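## Task

Every yellow sponge sits above a lot number printed on the shelf edge under it. If a sponge's lot number shows up two or more times anywhere in the storeroom, place that sponge on the desk so nothing of it overhangs the desk's edge. Sponges whose number is unique stay on their own shelves. The desk must stay roughly where it is, and the robot must not topple or finish leaning, or the task fails.

## Robot and tools

ROBOT. TidyBot++: a wheeled base (0.54 m long, 0.50 m wide, 0.38 m tall) on four driven casters, carrying a single seven-joint arm with a two-finger gripper. The shoulder sits 0.12 m ahead of the base centre, 0.68 m above the floor. Upper arm 0.42 m, forearm 0.31 m, hand 0.31 m. Cameras: base_camera on the base, wrist_camera aimed along the hand. The arm starts folded, hand down, poking up to 0.08 m past the base front. A downward hand reaches at most about 0.94 m high, and only near the base.

FRAMES. Base frame, in metres: origin on the floor below the base centre, x forward, y left, z up. Odometry frame: where the base frame was when the scene began. hand_pose is the midpoint between the finger pads; the hand's z axis runs out along the fingers, its y axis is the direction the fingers close.

move. One call = one action, made of any of base, joints, target, plus optional speeds and min_time_s; cameras and blocking are not part of the action. With no action it just reports state and images.
- base: an object of relative offsets from where the base is when the command starts (not a pose). translate_m: metres forward (+) or back, -2 to 2. strafe_m: metres left (+) or right, -2 to 2. rotate_rad: radians counter-clockwise seen from above (+), -6.3 to 6.3. A base move times out after 14 s.
- joints: absolute angles in radians, keyed by name: joint_1_rad to joint_7_rad and gripper_pos. Ranges: joint_2_rad ±2.249, joint_4_rad ±2.579, joint_6_rad ±2.099; joints 1, 3, 5, 7 are unlimited and take the shorter way round (send under half a turn per step). joint_1_rad positive turns the arm clockwise from above, opposite to rotate_rad. joint_7_rad at 1.57 with the hand down opens fingers to left and right. gripper_pos: 0 fully open to 1 fully closed; pad gap about 85 x (1 - gripper_pos) mm.
- target: one flat list of seven numbers [x, y, z, qw, qx, qy, qz], an absolute hand pose in the base frame (metres, then unit quaternion), same as hand_pose prints. With target, joints may only contain gripper_pos. The solver picks the joint angles itself and may swing the elbow; targets low and forward close to the base often miss or drive the arm into the base. To fix a position error, add (wanted minus hand_pose) to the last target. To keep a loaded hand still, resend hand_target, not hand_pose.
- speeds: caps for this action only: translate_m or strafe_m 0.05 to 0.5 m/s (for a combined move give it under one key), rotate_rad 0.1 to 1.57 rad/s.
- min_time_s: 0.1 to 8 s, lower bound on each arm motion's duration.
- cameras: list of base_camera, wrist_camera or all; [] for none. blocking: true (default) waits until everything rests; false returns in about 0.5 s while motion continues.
No action lasts over 15 s. Unknown keys make the call invalid; out-of-range values get it refused.

wait(seconds 0 to 10, cameras): lets time pass; returns early once running moves have settled. stop(cameras): brakes all your motions. zoom_image(camera, region [x0, y0, x1, y1] in pixels from the image's top-left, at most 504 by 504): closer look at the latest image, useful for reading lot numbers. read_manual(section): licence texts only. finished_scene(scene, 1 or 2): ends the scene irreversibly; the goal must then hold by itself.

RESULTS. base_status, joint_status, hand_status report each motion: moving, done, off_target (rested away from target, may still push), not_followed (a check withheld arm targets; also "joint command not followed" or "pose unreachable" with a cause), contact_stop or time_out (uncommanded stops), torque_fault, limit_stop_at_motor_heat. hand_status done usually means within about 3 cm. joint_positions, hand_pose, hand_target (where targets would put the hand), base_odometry (wheel counting only, so slip looks like travel; heading in rad, left positive), base_tilt in degrees (forward and right positive), motor_effort in percent with the peak of the last action in brackets, Motor temperatures per arm joint, on_its_own (things the robot did unasked), the pictures line giving image order, and "earlier move" for a non-blocking move. Warnings: ARM HIT, MOTOR HOT (60 °C), OVER-TEMPERATURE FAULT (75 °C, arm sags, 30 to 60 s). If a call is refused or an uncommanded stop or torque fault appears, the remaining move, wait and finished_scene calls in that reply are skipped.

CAUTIONS. The arm neither slows for nor avoids furniture and keeps pushing when blocked; joints act like springs toward far targets. A snag above about 0.6 m while driving, sideways swings of an outstretched arm, or reaching far over nearby furniture can tip the robot; back away or retract to recover. Torque faults (joints 1 to 4 at 104.5 N m, 5 to 7 at 51.3 N m, load included) freeze the arm 10 s. Held loads make the arm sag; don't command a joint to its current reading while holding. A grip at 1 squeezes hard; "done" there means nothing was caught, off_target means an object is held. Avoid drops, releasing moving objects, slamming, hard shoves of the desk, and heavy twisting or pulling on the gripper. Loose objects may occasionally get nudged. Odometry drifts a few centimetres over many moves; trust the cameras.

Each tool is called after "Emit:" by a JSON object that holds its "method" and its "body".

## Session

Emit:
{"method": "move", "body": {}}

Scene clock: 0.00 s.
Motor temperatures (°C): [39 35 32 38 40 38 43]
base_odometry: x=+0.000 y=+0.000 heading=+0.000
base_tilt: forward=-0.3 right=+0.6
base_status: not commanded
joint_positions: joint_1_rad=+0.012 joint_2_rad=-0.306 joint_3_rad=+3.096 joint_4_rad=-2.512 joint_5_rad=+0.033 joint_6_rad=-0.826 joint_7_rad=+1.612 gripper_pos=+0.000
joint_status: not commanded
motor_effort: joint_1_rad=+0 joint_2_rad=-3 joint_3_rad=+1 joint_4_rad=+13 joint_5_rad=+1 joint_6_rad=+2 joint_7_rad=+0
hand_pose: x=+0.2793 y=-0.0027 z=+0.5872 quat_wxyz=(+0.020, +0.997, +0.047, +0.055) (m; base frame)
hand_target: x=+0.2787 y=-0.0027 z=+0.5868 quat_wxyz=(+0.020, +0.997, +0.047, +0.054) (m; base frame)
hand_status: not commanded
pictures: base_camera, wrist_camera
Images, in order (width x height): base_camera 644x364, wrist_camera 644x476.

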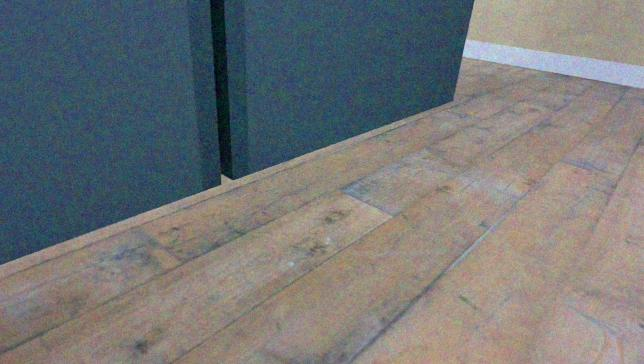

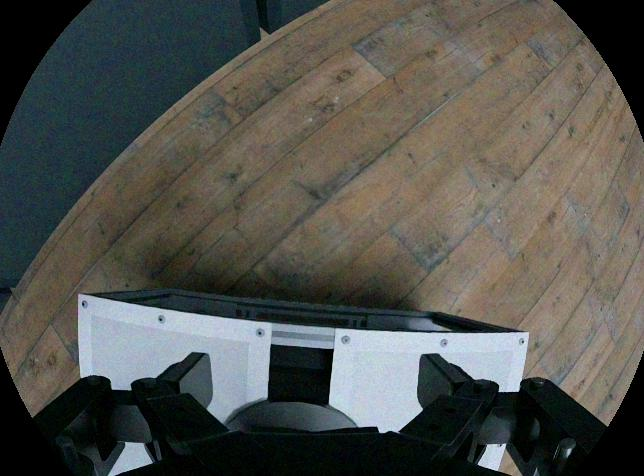

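Emit:
{"method": "move", "body": {"joints": {"joint_6_rad": 0.6}, "cameras": ["wrist_camera"]}}

Scene clock: 2.33 s.
move: done
base_odometry: x=+0.000 y=+0.000 heading=+0.000
base_tilt: forward=-0.4 right=+0.6
base_status: not commanded
joint_positions: joint_1_rad=+0.012 joint_2_rad=-0.306 joint_3_rad=+3.096 joint_4_rad=-2.512 joint_5_rad=+0.033 joint_6_rad=+0.530 joint_7_rad=+1.612 gripper_pos=+0.000
joint_status: all done
motor_effort: joint_1_rad=-1(1) joint_2_rad=-6(7) joint_3_rad=+0(1) joint_4_rad=+17(18) joint_5_rad=+0(1) joint_6_rad=+9(10) joint_7_rad=+0(1)
hand_pose: x=+0.5539 y=+0.0224 z=+0.8635 quat_wxyz=(+0.012, +0.742, +0.048, +0.669) (m; base frame)
hand_target: x=+0.5552 y=+0.0234 z=+0.8845 quat_wxyz=(+0.011, +0.719, +0.047, +0.694) (m; base frame)
hand_status: not commanded
pictures: wrist_camera
Images, in order (width x height): wrist_camera 644x476.

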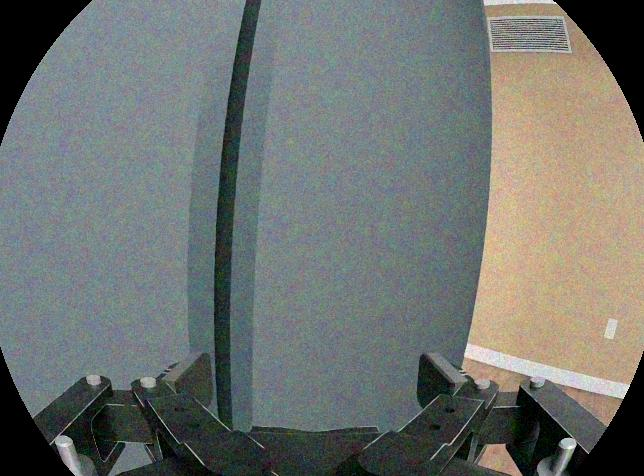

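Emit:
{"method": "move", "body": {"base": {"rotate_rad": -1.0}, "cameras": ["wrist_camera"]}}

Emit:
{"method": "move", "body": {"base": {"rotate_rad": -1.0}, "cameras": ["wrist_camera"]}}

Emit:
{"method": "move", "body": {"base": {"rotate_rad": -1.0}, "cameras": ["wrist_camera"]}}

Emit:
{"method": "move", "body": {"base": {"rotate_rad": -1.0}, "cameras": ["wrist_camera"]}}

Emit:
{"method": "move", "body": {"base": {"rotate_rad": -1.0}, "cameras": ["wrist_camera"]}}

Scene clock: 4.63 s.
move: done
base_odometry: x=+0.000 y=+0.000 heading=-0.999
base_tilt: forward=-0.3 right=+0.6
base_status: done
joint_positions: joint_1_rad=+0.013 joint_2_rad=-0.306 joint_3_rad=+3.097 joint_4_rad=-2.512 joint_5_rad=+0.033 joint_6_rad=+0.530 joint_7_rad=+1.612 gripper_pos=+0.000
joint_status: not commanded
motor_effort: joint_1_rad=+0(2) joint_2_rad=-6(8) joint_3_rad=+1(2) joint_4_rad=+16(17) joint_5_rad=+0(1) joint_6_rad=+9(10) joint_7_rad=+0(1)
hand_pose: x=+0.5539 y=+0.0219 z=+0.8637 quat_wxyz=(+0.012, +0.742, +0.047, +0.669) (m; base frame)
hand_target: x=+0.5552 y=+0.0234 z=+0.8845 quat_wxyz=(+0.011, +0.719, +0.047, +0.694) (m; base frame)
hand_status: not commanded
pictures: wrist_camera
Images, in order (width x height): wrist_camera 644x476.

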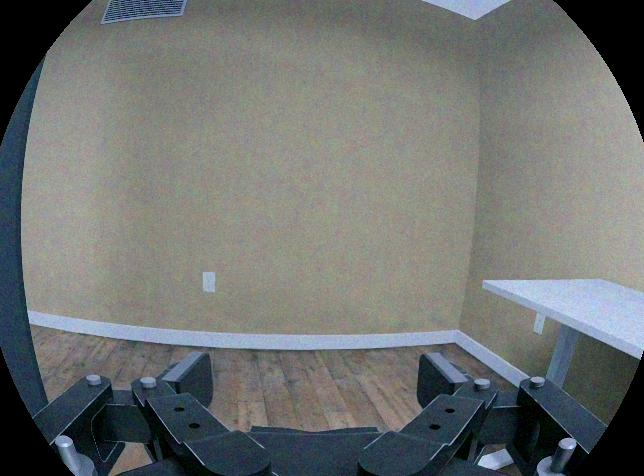

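Scene clock: 6.53 s.
move: done
base_odometry: x=+0.000 y=+0.000 heading=-1.998
base_tilt: forward=-0.4 right=+0.6
base_status: done
joint_positions: joint_1_rad=+0.013 joint_2_rad=-0.306 joint_3_rad=+3.098 joint_4_rad=-2.512 joint_5_rad=+0.033 joint_6_rad=+0.530 joint_7_rad=+1.612 gripper_pos=+0.000
joint_status: not commanded
motor_effort: joint_1_rad=+0(1) joint_2_rad=-7(8) joint_3_rad=+0(2) joint_4_rad=+17(17) joint_5_rad=+0(1) joint_6_rad=+9(10) joint_7_rad=+0(1)
hand_pose: x=+0.5540 y=+0.0219 z=+0.8637 quat_wxyz=(+0.012, +0.742, +0.047, +0.669) (m; base frame)
hand_target: x=+0.5552 y=+0.0234 z=+0.8845 quat_wxyz=(+0.011, +0.719, +0.047, +0.694) (m; base frame)
hand_status: not commanded
pictures: wrist_camera
Images, in order (width x height): wrist_camera 644x476.

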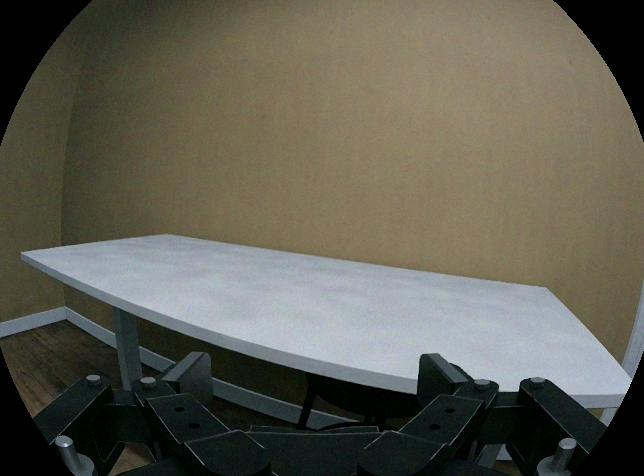

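Scene clock: 8.43 s.
move: done
base_odometry: x=+0.000 y=+0.000 heading=-2.998
base_tilt: forward=-0.3 right=+0.6
base_status: done
joint_positions: joint_1_rad=+0.013 joint_2_rad=-0.306 joint_3_rad=+3.098 joint_4_rad=-2.512 joint_5_rad=+0.033 joint_6_rad=+0.530 joint_7_rad=+1.612 gripper_pos=+0.000
joint_status: not commanded
motor_effort: joint_1_rad=+0(1) joint_2_rad=-6(8) joint_3_rad=+0(2) joint_4_rad=+16(17) joint_5_rad=+1(1) joint_6_rad=+9(10) joint_7_rad=+0(1)
hand_pose: x=+0.5540 y=+0.0218 z=+0.8637 quat_wxyz=(+0.012, +0.742, +0.047, +0.669) (m; base frame)
hand_target: x=+0.5552 y=+0.0234 z=+0.8845 quat_wxyz=(+0.011, +0.719, +0.047, +0.694) (m; base frame)
hand_status: not commanded
pictures: wrist_camera
Images, in order (width x height): wrist_camera 644x476.

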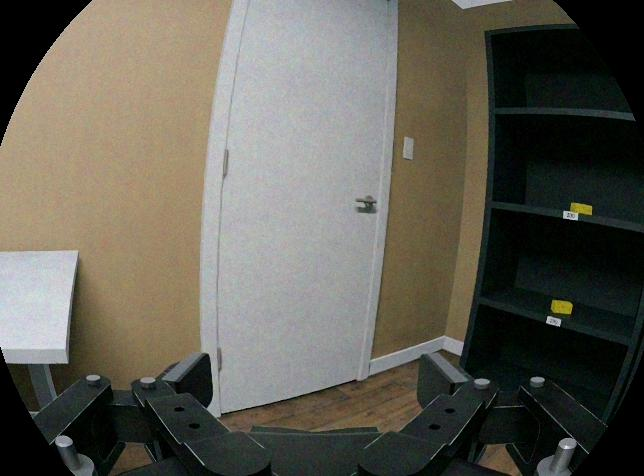

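Scene clock: 10.33 s.
move: done
base_odometry: x=+0.000 y=+0.000 heading=+2.286
base_tilt: forward=-0.3 right=+0.6
base_status: done
joint_positions: joint_1_rad=+0.013 joint_2_rad=-0.306 joint_3_rad=+3.098 joint_4_rad=-2.512 joint_5_rad=+0.033 joint_6_rad=+0.530 joint_7_rad=+1.612 gripper_pos=+0.000
joint_status: not commanded
motor_effort: joint_1_rad=-1(2) joint_2_rad=-6(8) joint_3_rad=+0(2) joint_4_rad=+17(17) joint_5_rad=+0(1) joint_6_rad=+9(10) joint_7_rad=+0(1)
hand_pose: x=+0.5540 y=+0.0217 z=+0.8637 quat_wxyz=(+0.012, +0.742, +0.047, +0.669) (m; base frame)
hand_target: x=+0.5552 y=+0.0234 z=+0.8845 quat_wxyz=(+0.011, +0.719, +0.047, +0.694) (m; base frame)
hand_status: not commanded
pictures: wrist_camera
Images, in order (width x height): wrist_camera 644x476.

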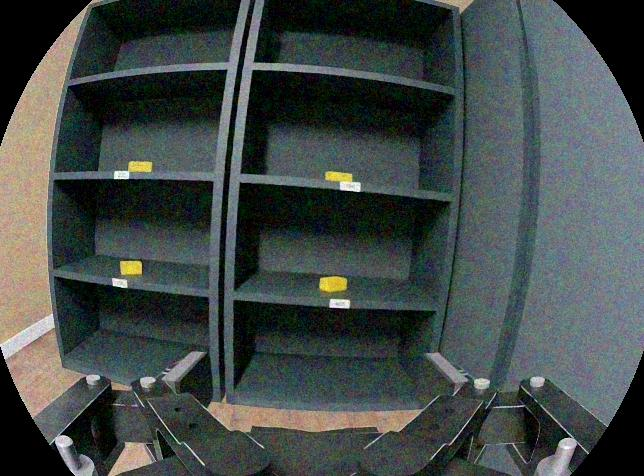

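Scene clock: 12.23 s.
move: done
base_odometry: x=+0.000 y=+0.000 heading=+1.287
base_tilt: forward=-0.3 right=+0.6
base_status: done
joint_positions: joint_1_rad=+0.013 joint_2_rad=-0.306 joint_3_rad=+3.098 joint_4_rad=-2.512 joint_5_rad=+0.033 joint_6_rad=+0.530 joint_7_rad=+1.612 gripper_pos=+0.000
joint_status: not commanded
motor_effort: joint_1_rad=+0(2) joint_2_rad=-6(8) joint_3_rad=+1(2) joint_4_rad=+17(17) joint_5_rad=+0(1) joint_6_rad=+9(10) joint_7_rad=+0(1)
hand_pose: x=+0.5540 y=+0.0217 z=+0.8637 quat_wxyz=(+0.012, +0.742, +0.047, +0.669) (m; base frame)
hand_target: x=+0.5552 y=+0.0234 z=+0.8845 quat_wxyz=(+0.011, +0.719, +0.047, +0.694) (m; base frame)
hand_status: not commanded
pictures: wrist_camera
Images, in order (width x height): wrist_camera 644x476.

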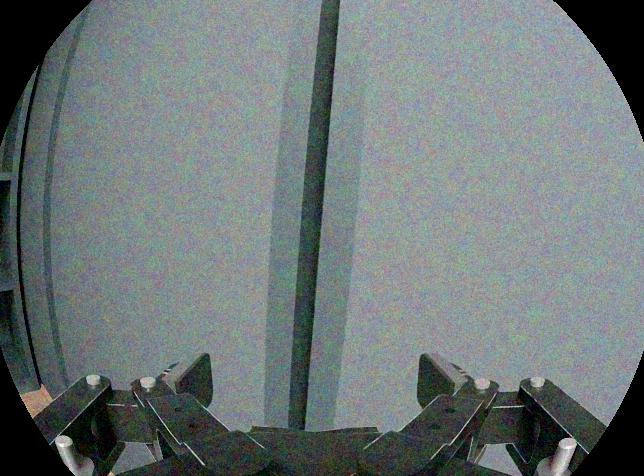

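Emit:
{"method": "move", "body": {"base": {"rotate_rad": 1.2}, "cameras": ["wrist_camera", "base_camera"]}}

Emit:
{"method": "zoom_image", "body": {"camera": "wrist_camera", "region": [60, 120, 260, 320]}}

Emit:
{"method": "zoom_image", "body": {"camera": "wrist_camera", "region": [260, 120, 460, 320]}}

Scene clock: 14.60 s.
move: done
base_odometry: x=+0.000 y=+0.000 heading=+2.486
base_tilt: forward=-0.4 right=+0.6
base_status: done
joint_positions: joint_1_rad=+0.012 joint_2_rad=-0.306 joint_3_rad=+3.097 joint_4_rad=-2.512 joint_5_rad=+0.033 joint_6_rad=+0.530 joint_7_rad=+1.612 gripper_pos=+0.000
joint_status: not commanded
motor_effort: joint_1_rad=+0(2) joint_2_rad=-7(8) joint_3_rad=+1(2) joint_4_rad=+16(17) joint_5_rad=+0(1) joint_6_rad=+9(10) joint_7_rad=-1(1)
hand_pose: x=+0.5539 y=+0.0221 z=+0.8638 quat_wxyz=(+0.012, +0.742, +0.047, +0.669) (m; base frame)
hand_target: x=+0.5552 y=+0.0234 z=+0.8845 quat_wxyz=(+0.011, +0.719, +0.047, +0.694) (m; base frame)
hand_status: not commanded
pictures: base_camera, wrist_camera
Images, in order (width x height): base_camera 644x364, wrist_camera 644x476.

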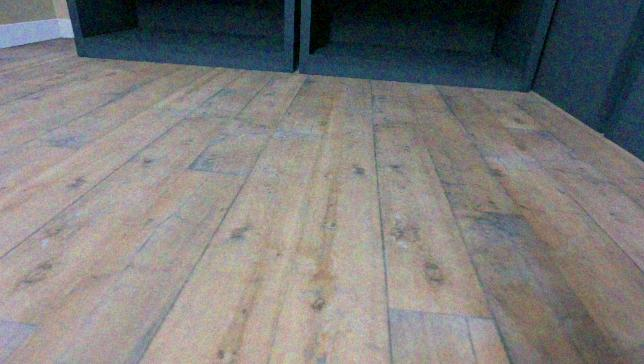

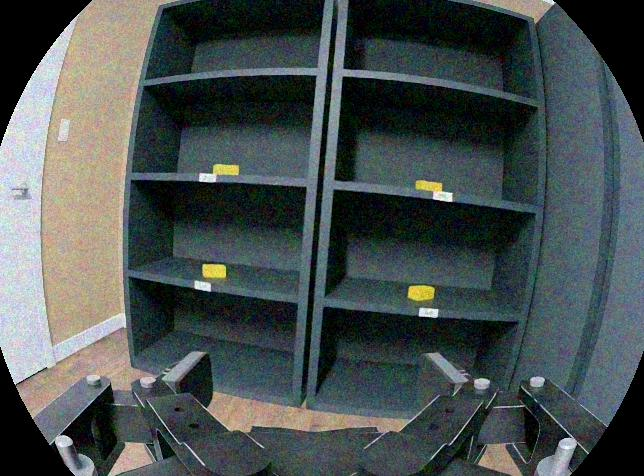

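Scaled by 2.520.

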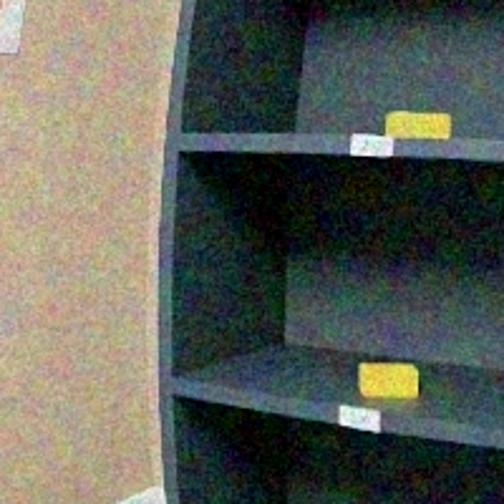

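Scaled by 2.520.

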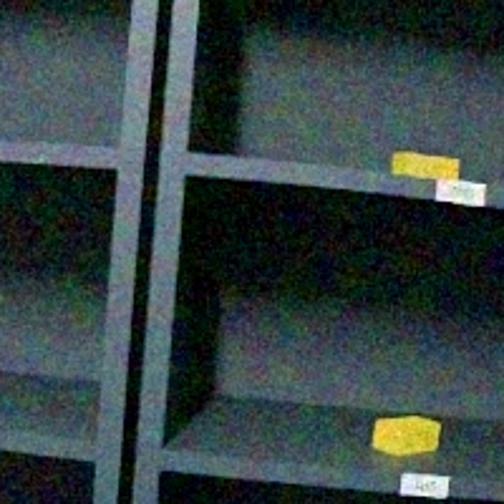

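Emit:
{"method": "move", "body": {"base": {"rotate_rad": -0.27, "translate_m": 0.5}, "cameras": ["wrist_camera", "base_camera"]}}

Emit:
{"method": "zoom_image", "body": {"camera": "wrist_camera", "region": [260, 120, 460, 320]}}

Scene clock: 18.20 s.
move: done
base_odometry: x=-0.396 y=+0.305 heading=+2.216
base_tilt: forward=-0.3 right=+0.6
base_status: done
joint_positions: joint_1_rad=+0.013 joint_2_rad=-0.305 joint_3_rad=+3.098 joint_4_rad=-2.512 joint_5_rad=+0.033 joint_6_rad=+0.534 joint_7_rad=+1.612 gripper_pos=+0.000
joint_status: not commanded
motor_effort: joint_1_rad=-1(1) joint_2_rad=-6(10) joint_3_rad=+1(2) joint_4_rad=+17(18) joint_5_rad=+0(1) joint_6_rad=+9(11) joint_7_rad=+0(1)
hand_pose: x=+0.5543 y=+0.0217 z=+0.8644 quat_wxyz=(+0.012, +0.741, +0.047, +0.670) (m; base frame)
hand_target: x=+0.5552 y=+0.0234 z=+0.8845 quat_wxyz=(+0.011, +0.719, +0.047, +0.694) (m; base frame)
hand_status: not commanded
pictures: base_camera, wrist_camera
Images, in order (width x height): base_camera 644x364, wrist_camera 644x476.

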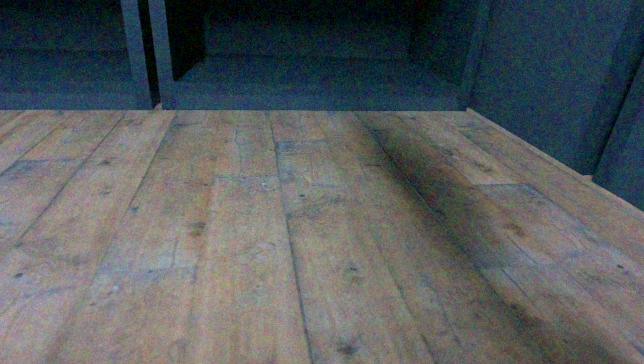

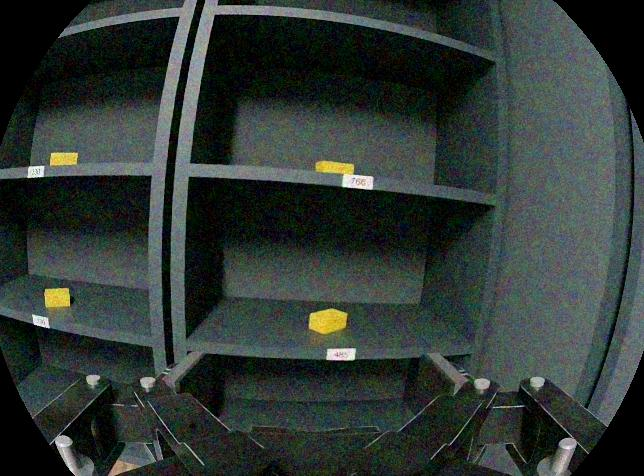

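Scaled by 2.520.

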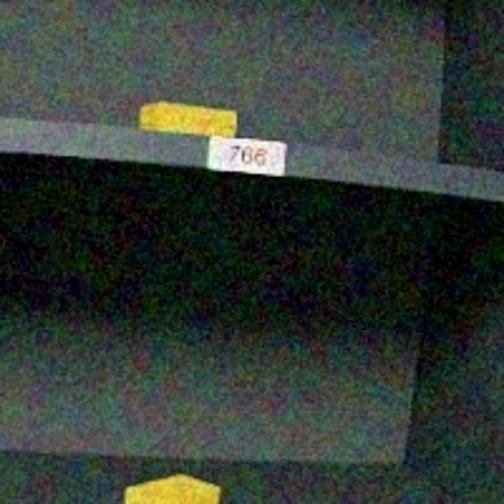

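Emit:
{"method": "move", "body": {"base": {"strafe_m": 0.65}, "cameras": ["wrist_camera", "base_camera"]}}

Emit:
{"method": "zoom_image", "body": {"camera": "wrist_camera", "region": [200, 130, 400, 360]}}

Scene clock: 20.87 s.
move: done
base_odometry: x=-0.916 y=-0.086 heading=+2.215
base_tilt: forward=-0.4 right=+0.6
base_status: done
joint_positions: joint_1_rad=+0.013 joint_2_rad=-0.305 joint_3_rad=+3.097 joint_4_rad=-2.512 joint_5_rad=+0.033 joint_6_rad=+0.534 joint_7_rad=+1.612 gripper_pos=+0.000
joint_status: not commanded
motor_effort: joint_1_rad=+0(2) joint_2_rad=-6(7) joint_3_rad=+1(2) joint_4_rad=+16(18) joint_5_rad=+1(1) joint_6_rad=+10(10) joint_7_rad=+0(1)
hand_pose: x=+0.5543 y=+0.0222 z=+0.8645 quat_wxyz=(+0.012, +0.741, +0.047, +0.670) (m; base frame)
hand_target: x=+0.5552 y=+0.0234 z=+0.8845 quat_wxyz=(+0.011, +0.719, +0.047, +0.694) (m; base frame)
hand_status: not commanded
pictures: base_camera, wrist_camera
Images, in order (width x height): base_camera 644x364, wrist_camera 644x476.

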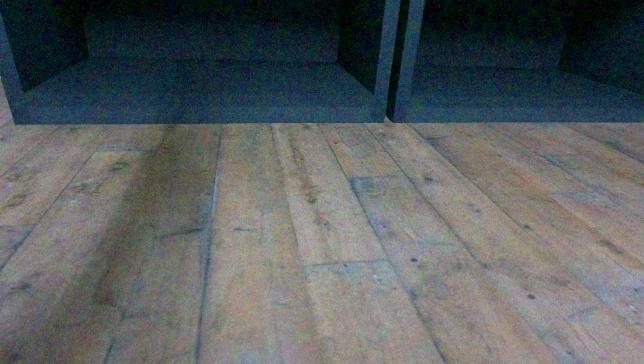

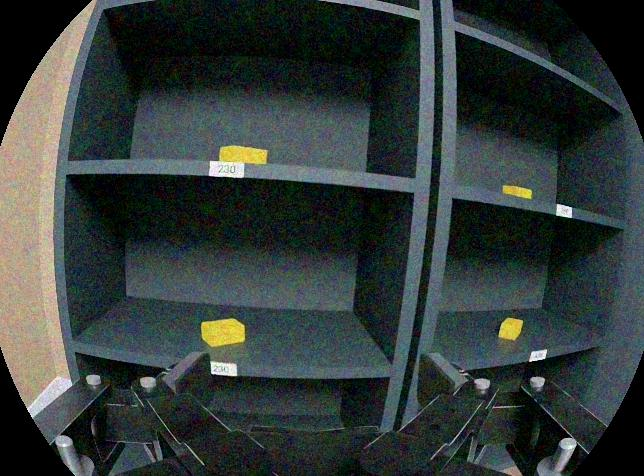

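Scaled by 2.191.

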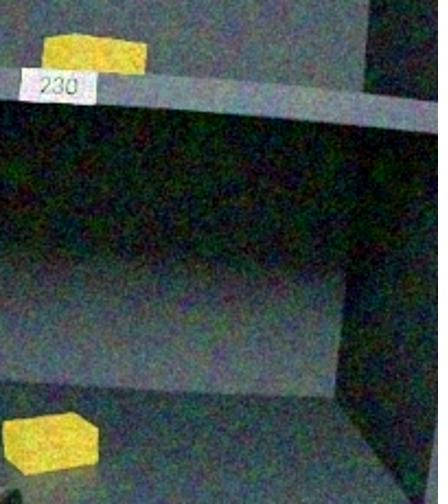

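Emit:
{"method": "zoom_image", "body": {"camera": "wrist_camera", "region": [190, 130, 280, 200]}}

Emit:
{"method": "zoom_image", "body": {"camera": "wrist_camera", "region": [180, 300, 270, 380]}}

Scaled by 5.600.

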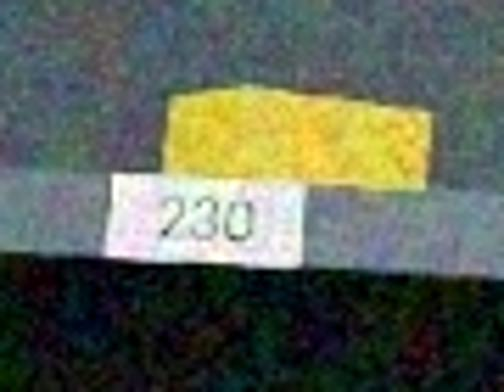

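Scaled by 5.600.

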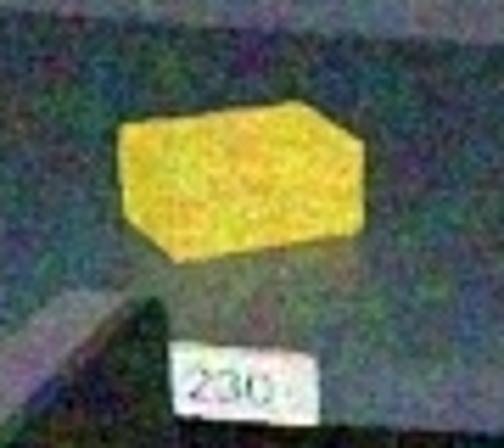

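Emit:
{"method": "move", "body": {"base": {"strafe_m": 0.3}, "joints": {"joint_1_rad": 0, "joint_2_rad": 0.089, "joint_3_rad": 3.1416, "joint_4_rad": -1.147, "joint_5_rad": 0, "joint_6_rad": -0.771, "joint_7_rad": 1.571}, "cameras": ["wrist_camera", "base_camera"]}}

Emit:
{"method": "zoom_image", "body": {"camera": "wrist_camera", "region": [220, 140, 420, 340]}}

Scene clock: 30.97 s.
move: done
base_odometry: x=-1.156 y=-0.266 heading=+2.215
base_tilt: forward=-0.3 right=+0.6
base_status: done
joint_positions: joint_1_rad=+0.012 joint_2_rad=+0.050 joint_3_rad=+3.123 joint_4_rad=-1.182 joint_5_rad=+0.033 joint_6_rad=-0.705 joint_7_rad=+1.612 gripper_pos=+0.000
joint_status: all done
motor_effort: joint_1_rad=-1(2) joint_2_rad=-20(20) joint_3_rad=+0(3) joint_4_rad=+19(20) joint_5_rad=+1(2) joint_6_rad=+9(10) joint_7_rad=+0(1)
hand_pose: x=+0.7270 y=-0.0020 z=+1.0952 quat_wxyz=(+0.026, +0.823, +0.024, +0.566) (m; base frame)
hand_target: x=+0.7354 y=+0.0014 z=+1.0727 quat_wxyz=(+0.000, +0.843, +0.000, +0.537) (m; base frame)
hand_status: not commanded
pictures: base_camera, wrist_camera
Images, in order (width x height): base_camera 644x364, wrist_camera 644x476.

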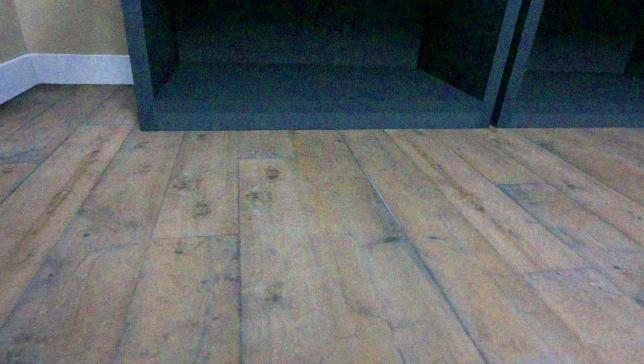

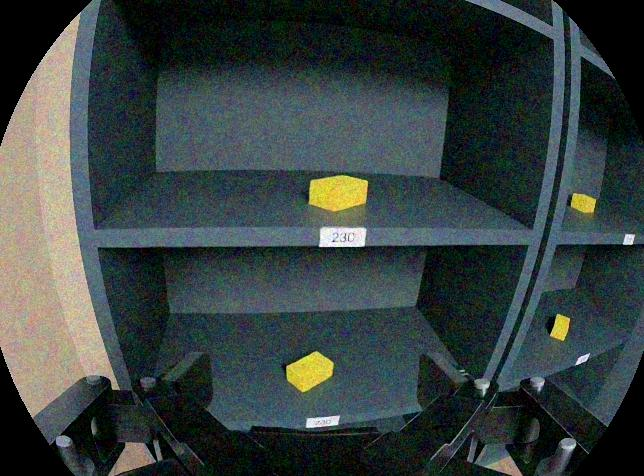

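Scaled by 2.520.

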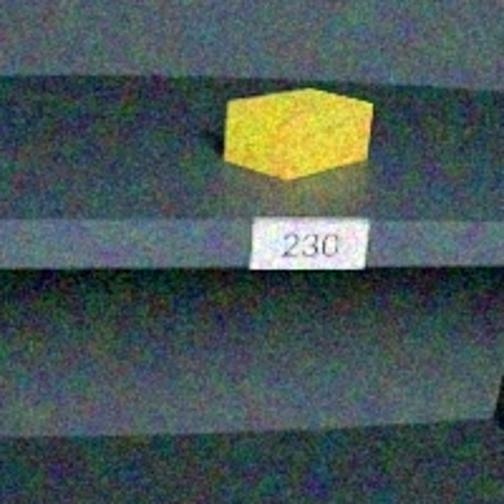

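Emit:
{"method": "move", "body": {"joints": {"joint_1_rad": 0.66, "joint_2_rad": 0.215, "joint_3_rad": 3.1416, "joint_4_rad": -1.11, "joint_5_rad": 0, "joint_6_rad": -0.595, "joint_7_rad": 1.571}, "cameras": ["wrist_camera"]}}

Scene clock: 34.67 s.
move: done
base_odometry: x=-1.156 y=-0.266 heading=+2.215
base_tilt: forward=-0.3 right=+0.6
base_status: not commanded
joint_positions: joint_1_rad=+0.646 joint_2_rad=+0.172 joint_3_rad=+3.133 joint_4_rad=-1.146 joint_5_rad=+0.033 joint_6_rad=-0.666 joint_7_rad=+1.612 gripper_pos=+0.000
joint_status: all done
motor_effort: joint_1_rad=+0(3) joint_2_rad=-23(25) joint_3_rad=+0(2) joint_4_rad=+19(20) joint_5_rad=+1(2) joint_6_rad=+9(10) joint_7_rad=+0(1)
hand_pose: x=+0.6471 y=-0.3982 z=+1.0497 quat_wxyz=(+0.196, +0.802, -0.241, +0.510) (m; base frame)
hand_target: x=+0.6627 y=-0.4203 z=+1.0629 quat_wxyz=(+0.186, +0.775, -0.265, +0.543) (m; base frame)
hand_status: not commanded
pictures: wrist_camera
Images, in order (width x height): wrist_camera 644x476.

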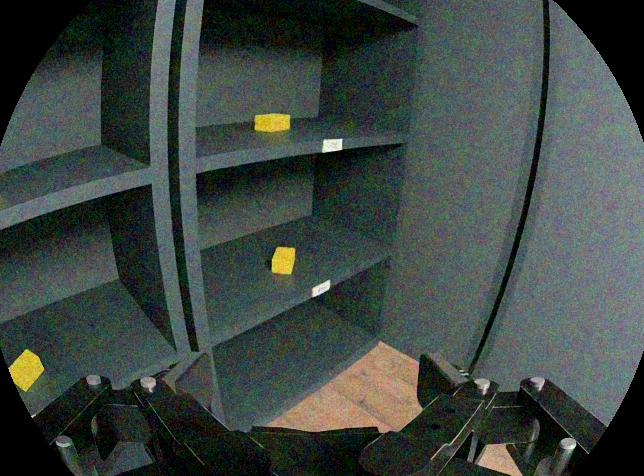

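Emit:
{"method": "move", "body": {"base": {"translate_m": 0.507, "strafe_m": 0.479}, "joints": {"joint_1_rad": 0.674, "joint_2_rad": 0.258, "joint_3_rad": 3.15, "joint_4_rad": -1.074, "joint_5_rad": -0.033, "joint_6_rad": -0.524, "joint_7_rad": 1.53}, "cameras": ["wrist_camera", "base_camera"]}}

Emit:
{"method": "zoom_image", "body": {"camera": "wrist_camera", "region": [200, 200, 450, 450]}}

Scene clock: 40.07 s.
move: time_out
base_odometry: x=-1.794 y=-0.157 heading=+2.243
base_tilt: forward=-0.3 right=+0.6
base_status: translate_m time_out (by the wheels' count: +0.471 of +0.507); strafe_m time_out (by the wheels' count: +0.445 of +0.479)
joint_positions: joint_1_rad=+0.671 joint_2_rad=+0.226 joint_3_rad=+3.146 joint_4_rad=-1.099 joint_5_rad=+0.026 joint_6_rad=-0.585 joint_7_rad=+1.569 gripper_pos=+0.000
joint_status: all done
motor_effort: joint_1_rad=-1(9) joint_2_rad=-25(35) joint_3_rad=+0(6) joint_4_rad=+18(23) joint_5_rad=+1(3) joint_6_rad=+9(10) joint_7_rad=+0(1)
hand_pose: x=+0.6583 y=-0.4351 z=+1.0647 quat_wxyz=(+0.202, +0.772, -0.266, +0.541) (m; base frame)
hand_target: x=+0.6760 y=-0.4429 z=+1.0755 quat_wxyz=(+0.175, +0.747, -0.289, +0.573) (m; base frame)
hand_status: not commanded
pictures: base_camera, wrist_camera
Images, in order (width x height): base_camera 644x364, wrist_camera 644x476.

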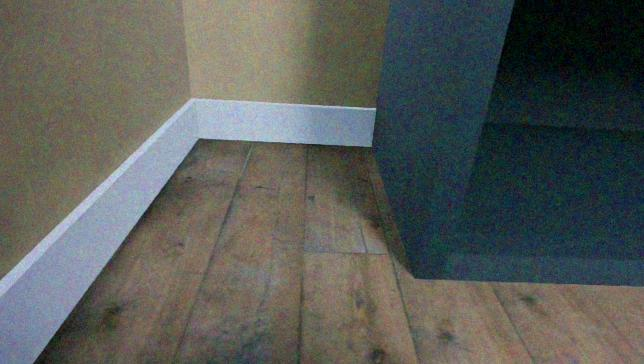

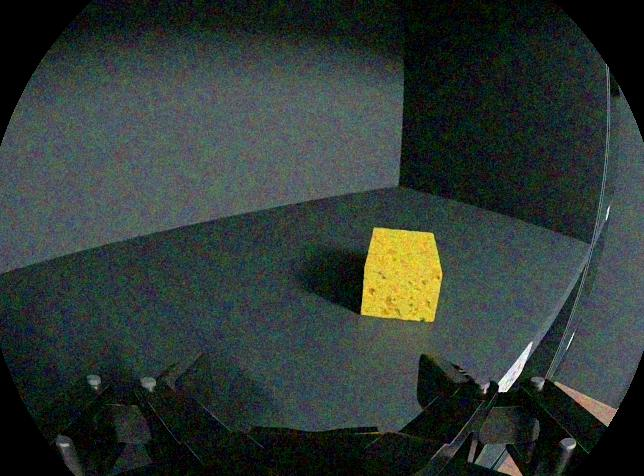

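Scaled by 2.016.

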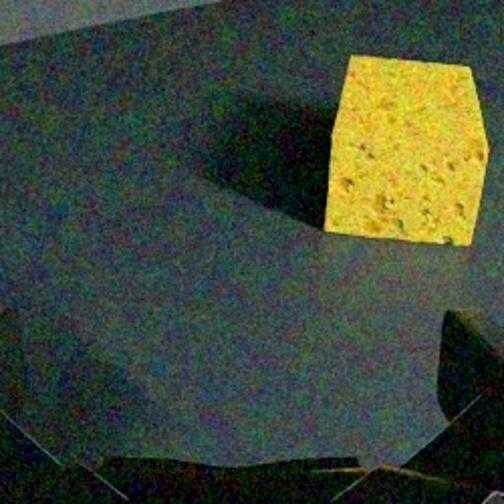

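Emit:
{"method": "move", "body": {"base": {"strafe_m": -0.03}, "joints": {"joint_1_rad": 0.885, "joint_2_rad": 0.156, "joint_3_rad": 3.15, "joint_4_rad": -1.197, "joint_5_rad": -0.033, "joint_6_rad": -0.548, "joint_7_rad": 1.57}, "cameras": ["wrist_camera"]}}

Scene clock: 44.17 s.
move: done
base_odometry: x=-1.771 y=-0.138 heading=+2.243
base_tilt: forward=-0.3 right=+0.6
base_status: done
joint_positions: joint_1_rad=+0.876 joint_2_rad=+0.166 joint_3_rad=+3.148 joint_4_rad=-1.155 joint_5_rad=+0.026 joint_6_rad=-0.585 joint_7_rad=+1.569 gripper_pos=+0.000
joint_status: all done
motor_effort: joint_1_rad=-1(4) joint_2_rad=-24(28) joint_3_rad=+0(2) joint_4_rad=+19(20) joint_5_rad=+1(2) joint_6_rad=+9(10) joint_7_rad=+0(1)
hand_pose: x=+0.5413 y=-0.5176 z=+1.0722 quat_wxyz=(+0.258, +0.739, -0.344, +0.519) (m; base frame)
hand_target: x=+0.5426 y=-0.5151 z=+1.0645 quat_wxyz=(+0.238, +0.731, -0.357, +0.531) (m; base frame)
hand_status: not commanded
pictures: wrist_camera
Images, in order (width x height): wrist_camera 644x476.

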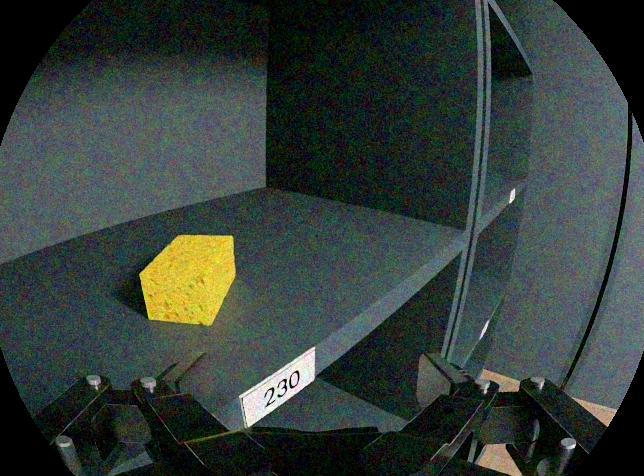

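Emit:
{"method": "move", "body": {"joints": {"joint_1_rad": 0.87, "joint_2_rad": -0.114, "joint_3_rad": 3.142, "joint_4_rad": -1.484, "joint_5_rad": -0.033, "joint_6_rad": -0.555, "joint_7_rad": 1.57}}}

Emit:
{"method": "move", "body": {"base": {"translate_m": 0.16, "strafe_m": -0.02}, "cameras": ["wrist_camera", "base_camera"]}}

Scene clock: 46.53 s.
move: done
base_odometry: x=-1.771 y=-0.138 heading=+2.243
base_tilt: forward=-0.3 right=+0.6
base_status: not commanded
joint_positions: joint_1_rad=+0.876 joint_2_rad=-0.112 joint_3_rad=+3.148 joint_4_rad=-1.439 joint_5_rad=+0.026 joint_6_rad=-0.585 joint_7_rad=+1.569 gripper_pos=+0.000
joint_status: all done
motor_effort: joint_1_rad=-1(2) joint_2_rad=-15(25) joint_3_rad=+0(1) joint_4_rad=+19(20) joint_5_rad=+1(2) joint_6_rad=+8(9) joint_7_rad=+0(1)
hand_pose: x=+0.4668 y=-0.4280 z=+1.0717 quat_wxyz=(+0.256, +0.740, -0.345, +0.517) (m; base frame)
hand_target: x=+0.4800 y=-0.4178 z=+1.0547 quat_wxyz=(+0.227, +0.741, -0.352, +0.525) (m; base frame)
hand_status: not commanded
pictures: none

Scene clock: 47.97 s.
move: done
base_odometry: x=-1.855 y=+0.000 heading=+2.243
base_tilt: forward=-0.3 right=+0.6
base_status: done
joint_positions: joint_1_rad=+0.876 joint_2_rad=-0.113 joint_3_rad=+3.146 joint_4_rad=-1.441 joint_5_rad=+0.026 joint_6_rad=-0.585 joint_7_rad=+1.569 gripper_pos=+0.000
joint_status: not commanded
motor_effort: joint_1_rad=+0(3) joint_2_rad=-15(18) joint_3_rad=+0(2) joint_4_rad=+18(20) joint_5_rad=+1(1) joint_6_rad=+9(9) joint_7_rad=-1(1)
hand_pose: x=+0.4675 y=-0.4267 z=+1.0710 quat_wxyz=(+0.256, +0.741, -0.345, +0.517) (m; base frame)
hand_target: x=+0.4800 y=-0.4178 z=+1.0547 quat_wxyz=(+0.227, +0.741, -0.352, +0.525) (m; base frame)
hand_status: not commanded
pictures: base_camera, wrist_camera
Images, in order (width x height): base_camera 644x364, wrist_camera 644x476.

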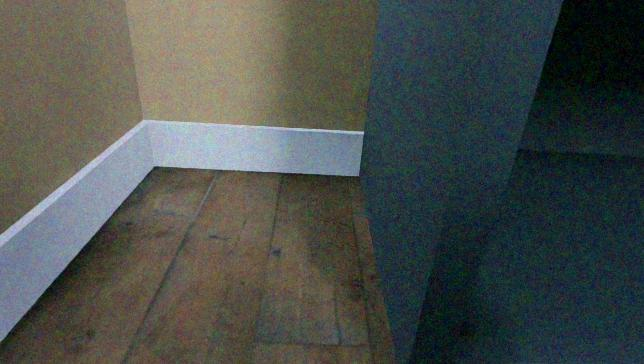

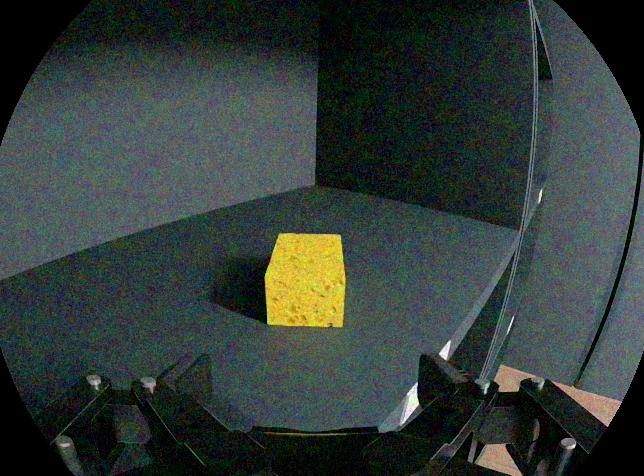

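Emit:
{"method": "move", "body": {"base": {"translate_m": 0.008, "strafe_m": 0.007}, "joints": {"joint_2_rad": 0.115, "joint_4_rad": -1.288, "joint_6_rad": -0.49}, "min_time_s": 1.5, "cameras": ["wrist_camera"]}}

Scene clock: 51.03 s.
move: done
base_odometry: x=-1.865 y=+0.002 heading=+2.243
base_tilt: forward=-0.3 right=+0.6
base_status: done
joint_positions: joint_1_rad=+0.875 joint_2_rad=+0.081 joint_3_rad=+3.144 joint_4_rad=-1.322 joint_5_rad=+0.026 joint_6_rad=-0.560 joint_7_rad=+1.569 gripper_pos=+0.000
joint_status: all done
motor_effort: joint_1_rad=-1(2) joint_2_rad=-20(22) joint_3_rad=+0(2) joint_4_rad=+19(20) joint_5_rad=+1(1) joint_6_rad=+9(10) joint_7_rad=-1(1)
hand_pose: x=+0.5209 y=-0.4876 z=+1.0346 quat_wxyz=(+0.246, +0.755, -0.349, +0.498) (m; base frame)
hand_target: x=+0.5449 y=-0.4956 z=+1.0538 quat_wxyz=(+0.233, +0.732, -0.349, +0.536) (m; base frame)
hand_status: not commanded
pictures: wrist_camera
Images, in order (width x height): wrist_camera 644x476.

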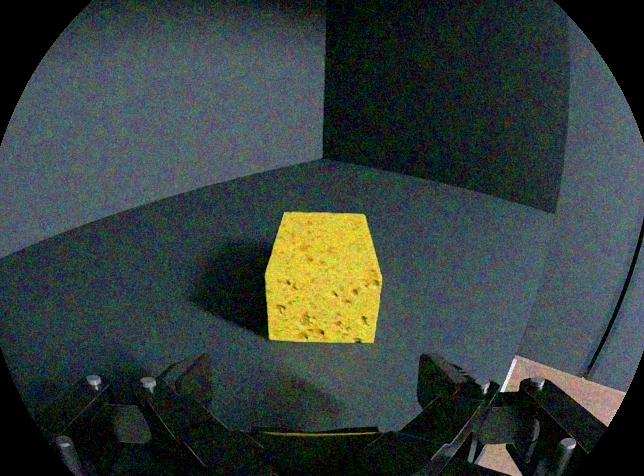

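Emit:
{"method": "move", "body": {"joints": {"joint_1_rad": 0.88, "joint_2_rad": 0.25, "joint_4_rad": -1.09, "joint_6_rad": -0.56}, "min_time_s": 1.5, "cameras": ["wrist_camera"]}}

Scene clock: 53.33 s.
move: done
base_odometry: x=-1.865 y=+0.002 heading=+2.243
base_tilt: forward=-0.3 right=+0.6
base_status: not commanded
joint_positions: joint_1_rad=+0.875 joint_2_rad=+0.208 joint_3_rad=+3.144 joint_4_rad=-1.124 joint_5_rad=+0.026 joint_6_rad=-0.560 joint_7_rad=+1.569 gripper_pos=+0.000
joint_status: all done
motor_effort: joint_1_rad=-1(1) joint_2_rad=-25(25) joint_3_rad=+0(0) joint_4_rad=+19(20) joint_5_rad=+1(1) joint_6_rad=+9(10) joint_7_rad=+0(1)
hand_pose: x=+0.5566 y=-0.5303 z=+1.0696 quat_wxyz=(+0.259, +0.736, -0.341, +0.525) (m; base frame)
hand_target: x=+0.5731 y=-0.5389 z=+1.0609 quat_wxyz=(+0.234, +0.733, -0.353, +0.533) (m; base frame)
hand_status: not commanded
pictures: wrist_camera
Images, in order (width x height): wrist_camera 644x476.

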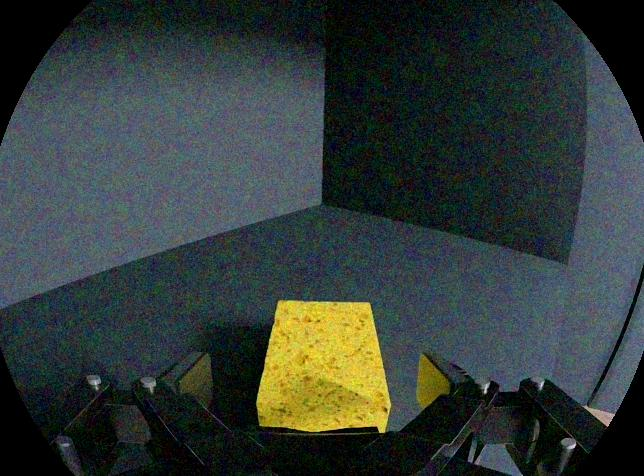

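Emit:
{"method": "move", "body": {"joints": {"joint_1_rad": 0.9, "joint_2_rad": 0.354, "joint_4_rad": -0.95, "joint_6_rad": -0.61}, "min_time_s": 1.5, "cameras": ["wrist_camera"]}}

Scene clock: 55.83 s.
move: done
base_odometry: x=-1.865 y=+0.002 heading=+2.243
base_tilt: forward=-0.3 right=+0.6
base_status: not commanded
joint_positions: joint_1_rad=+0.881 joint_2_rad=+0.308 joint_3_rad=+3.144 joint_4_rad=-0.985 joint_5_rad=+0.026 joint_6_rad=-0.560 joint_7_rad=+1.569 gripper_pos=+0.000
joint_status: all done
motor_effort: joint_1_rad=+0(2) joint_2_rad=-28(28) joint_3_rad=+0(0) joint_4_rad=+20(20) joint_5_rad=+1(1) joint_6_rad=+8(10) joint_7_rad=+0(1)
hand_pose: x=+0.5796 y=-0.5646 z=+1.0825 quat_wxyz=(+0.267, +0.724, -0.338, +0.538) (m; base frame)
hand_target: x=+0.5859 y=-0.5770 z=+1.0547 quat_wxyz=(+0.236, +0.733, -0.361, +0.525) (m; base frame)
hand_status: not commanded
pictures: wrist_camera
Images, in order (width x height): wrist_camera 644x476.

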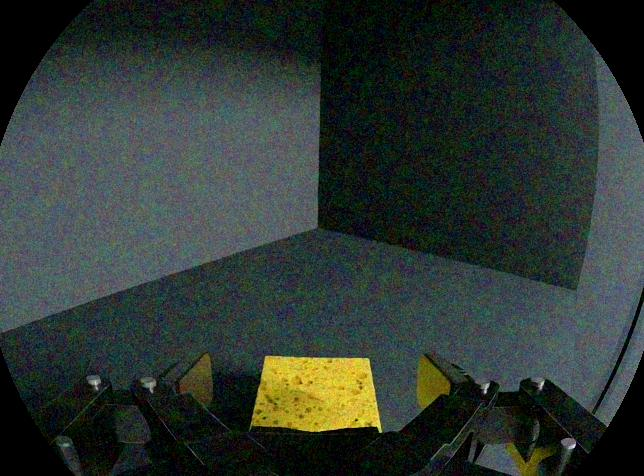

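Emit:
{"method": "move", "body": {"joints": {"joint_6_rad": -0.70}, "min_time_s": 1.5, "cameras": ["wrist_camera"]}}

Scene clock: 57.83 s.
move: done
base_odometry: x=-1.865 y=+0.002 heading=+2.243
base_tilt: forward=-0.3 right=+0.6
base_status: not commanded
joint_positions: joint_1_rad=+0.881 joint_2_rad=+0.308 joint_3_rad=+3.144 joint_4_rad=-0.985 joint_5_rad=+0.026 joint_6_rad=-0.635 joint_7_rad=+1.569 gripper_pos=+0.000
joint_status: all done
motor_effort: joint_1_rad=+0(1) joint_2_rad=-28(28) joint_3_rad=+0(0) joint_4_rad=+19(20) joint_5_rad=+1(1) joint_6_rad=+9(10) joint_7_rad=+0(1)
hand_pose: x=+0.5746 y=-0.5593 z=+1.0606 quat_wxyz=(+0.254, +0.744, -0.348, +0.511) (m; base frame)
hand_target: x=+0.5798 y=-0.5683 z=+1.0288 quat_wxyz=(+0.220, +0.756, -0.371, +0.492) (m; base frame)
hand_status: not commanded
pictures: wrist_camera
Images, in order (width x height): wrist_camera 644x476.

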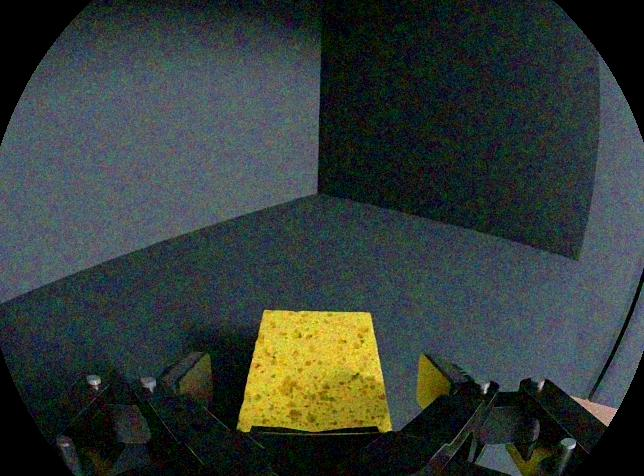

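Emit:
{"method": "move", "body": {"joints": {"joint_2_rad": 0.385}, "min_time_s": 1.5, "cameras": ["wrist_camera"]}}

Emit:
{"method": "zoom_image", "body": {"camera": "wrist_camera", "region": [160, 280, 480, 476]}}

Scene clock: 59.87 s.
move: done
base_odometry: x=-1.865 y=+0.002 heading=+2.243
base_tilt: forward=-0.3 right=+0.6
base_status: not commanded
joint_positions: joint_1_rad=+0.881 joint_2_rad=+0.337 joint_3_rad=+3.144 joint_4_rad=-0.985 joint_5_rad=+0.026 joint_6_rad=-0.635 joint_7_rad=+1.569 gripper_pos=+0.000
joint_status: all done
motor_effort: joint_1_rad=+0(1) joint_2_rad=-28(30) joint_3_rad=+0(0) joint_4_rad=+19(20) joint_5_rad=+1(1) joint_6_rad=+9(9) joint_7_rad=+0(1)
hand_pose: x=+0.5813 y=-0.5675 z=+1.0394 quat_wxyz=(+0.249, +0.752, -0.351, +0.500) (m; base frame)
hand_target: x=+0.5863 y=-0.5764 z=+1.0060 quat_wxyz=(+0.214, +0.764, -0.375, +0.480) (m; base frame)
hand_status: not commanded
pictures: wrist_camera
Images, in order (width x height): wrist_camera 644x476.

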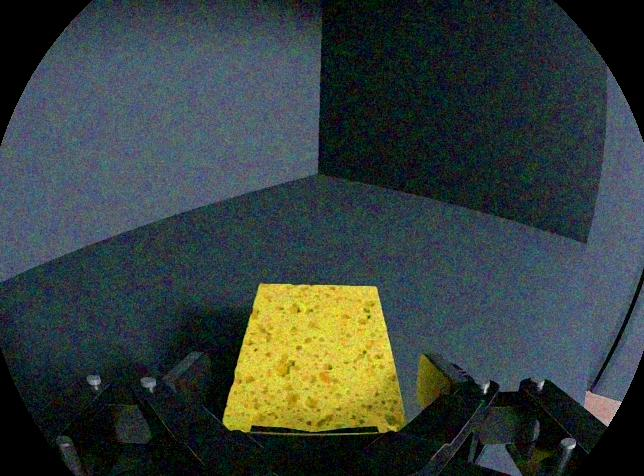

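Scaled by 1.575.

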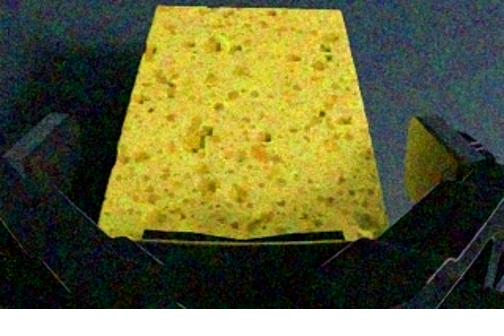

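Emit:
{"method": "move", "body": {"joints": {"gripper_pos": 0.35}, "cameras": ["wrist_camera"]}}

Scene clock: 60.77 s.
move: done
base_odometry: x=-1.865 y=+0.002 heading=+2.243
base_tilt: forward=-0.3 right=+0.6
base_status: not commanded
joint_positions: joint_1_rad=+0.881 joint_2_rad=+0.337 joint_3_rad=+3.144 joint_4_rad=-0.984 joint_5_rad=+0.026 joint_6_rad=-0.635 joint_7_rad=+1.569 gripper_pos=+0.343
joint_status: all done
motor_effort: joint_1_rad=+0(1) joint_2_rad=-29(29) joint_3_rad=+0(0) joint_4_rad=+19(19) joint_5_rad=+1(1) joint_6_rad=+9(9) joint_7_rad=-1(1)
hand_pose: x=+0.5814 y=-0.5675 z=+1.0397 quat_wxyz=(+0.249, +0.751, -0.351, +0.500) (m; base frame)
hand_target: x=+0.5863 y=-0.5764 z=+1.0060 quat_wxyz=(+0.214, +0.764, -0.375, +0.480) (m; base frame)
hand_status: not commanded
pictures: wrist_camera
Images, in order (width x height): wrist_camera 644x476.

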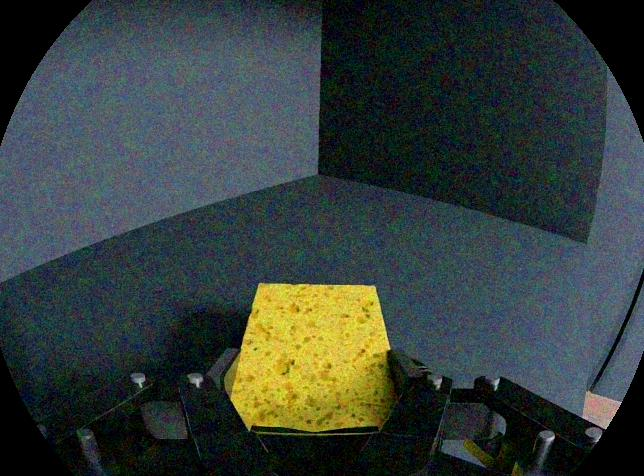

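Emit:
{"method": "move", "body": {"joints": {"gripper_pos": 0.5}, "cameras": ["wrist_camera"]}}

Scene clock: 61.50 s.
move: off_target
base_odometry: x=-1.865 y=+0.002 heading=+2.243
base_tilt: forward=-0.3 right=+0.6
base_status: not commanded
joint_positions: joint_1_rad=+0.881 joint_2_rad=+0.337 joint_3_rad=+3.144 joint_4_rad=-0.984 joint_5_rad=+0.026 joint_6_rad=-0.636 joint_7_rad=+1.569 gripper_pos=+0.382
joint_status: gripper_pos off_target (ended at +0.382, target +0.500)
motor_effort: joint_1_rad=+0(1) joint_2_rad=-28(29) joint_3_rad=+0(0) joint_4_rad=+18(19) joint_5_rad=+1(1) joint_6_rad=+8(9) joint_7_rad=+0(0)
hand_pose: x=+0.5814 y=-0.5676 z=+1.0400 quat_wxyz=(+0.249, +0.751, -0.351, +0.500) (m; base frame)
hand_target: x=+0.5863 y=-0.5764 z=+1.0060 quat_wxyz=(+0.214, +0.764, -0.375, +0.480) (m; base frame)
hand_status: not commanded
pictures: wrist_camera
Images, in order (width x height): wrist_camera 644x476.

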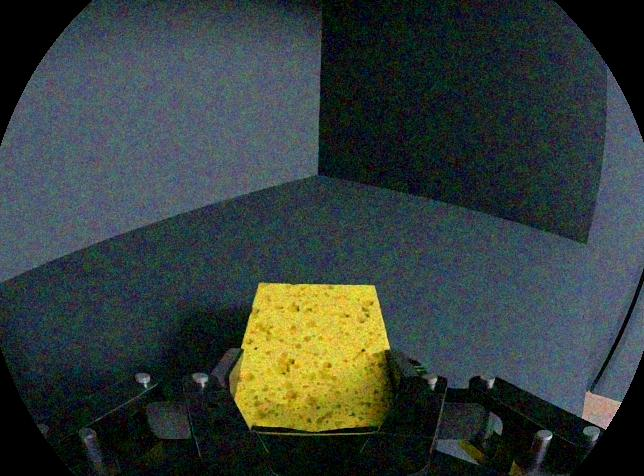

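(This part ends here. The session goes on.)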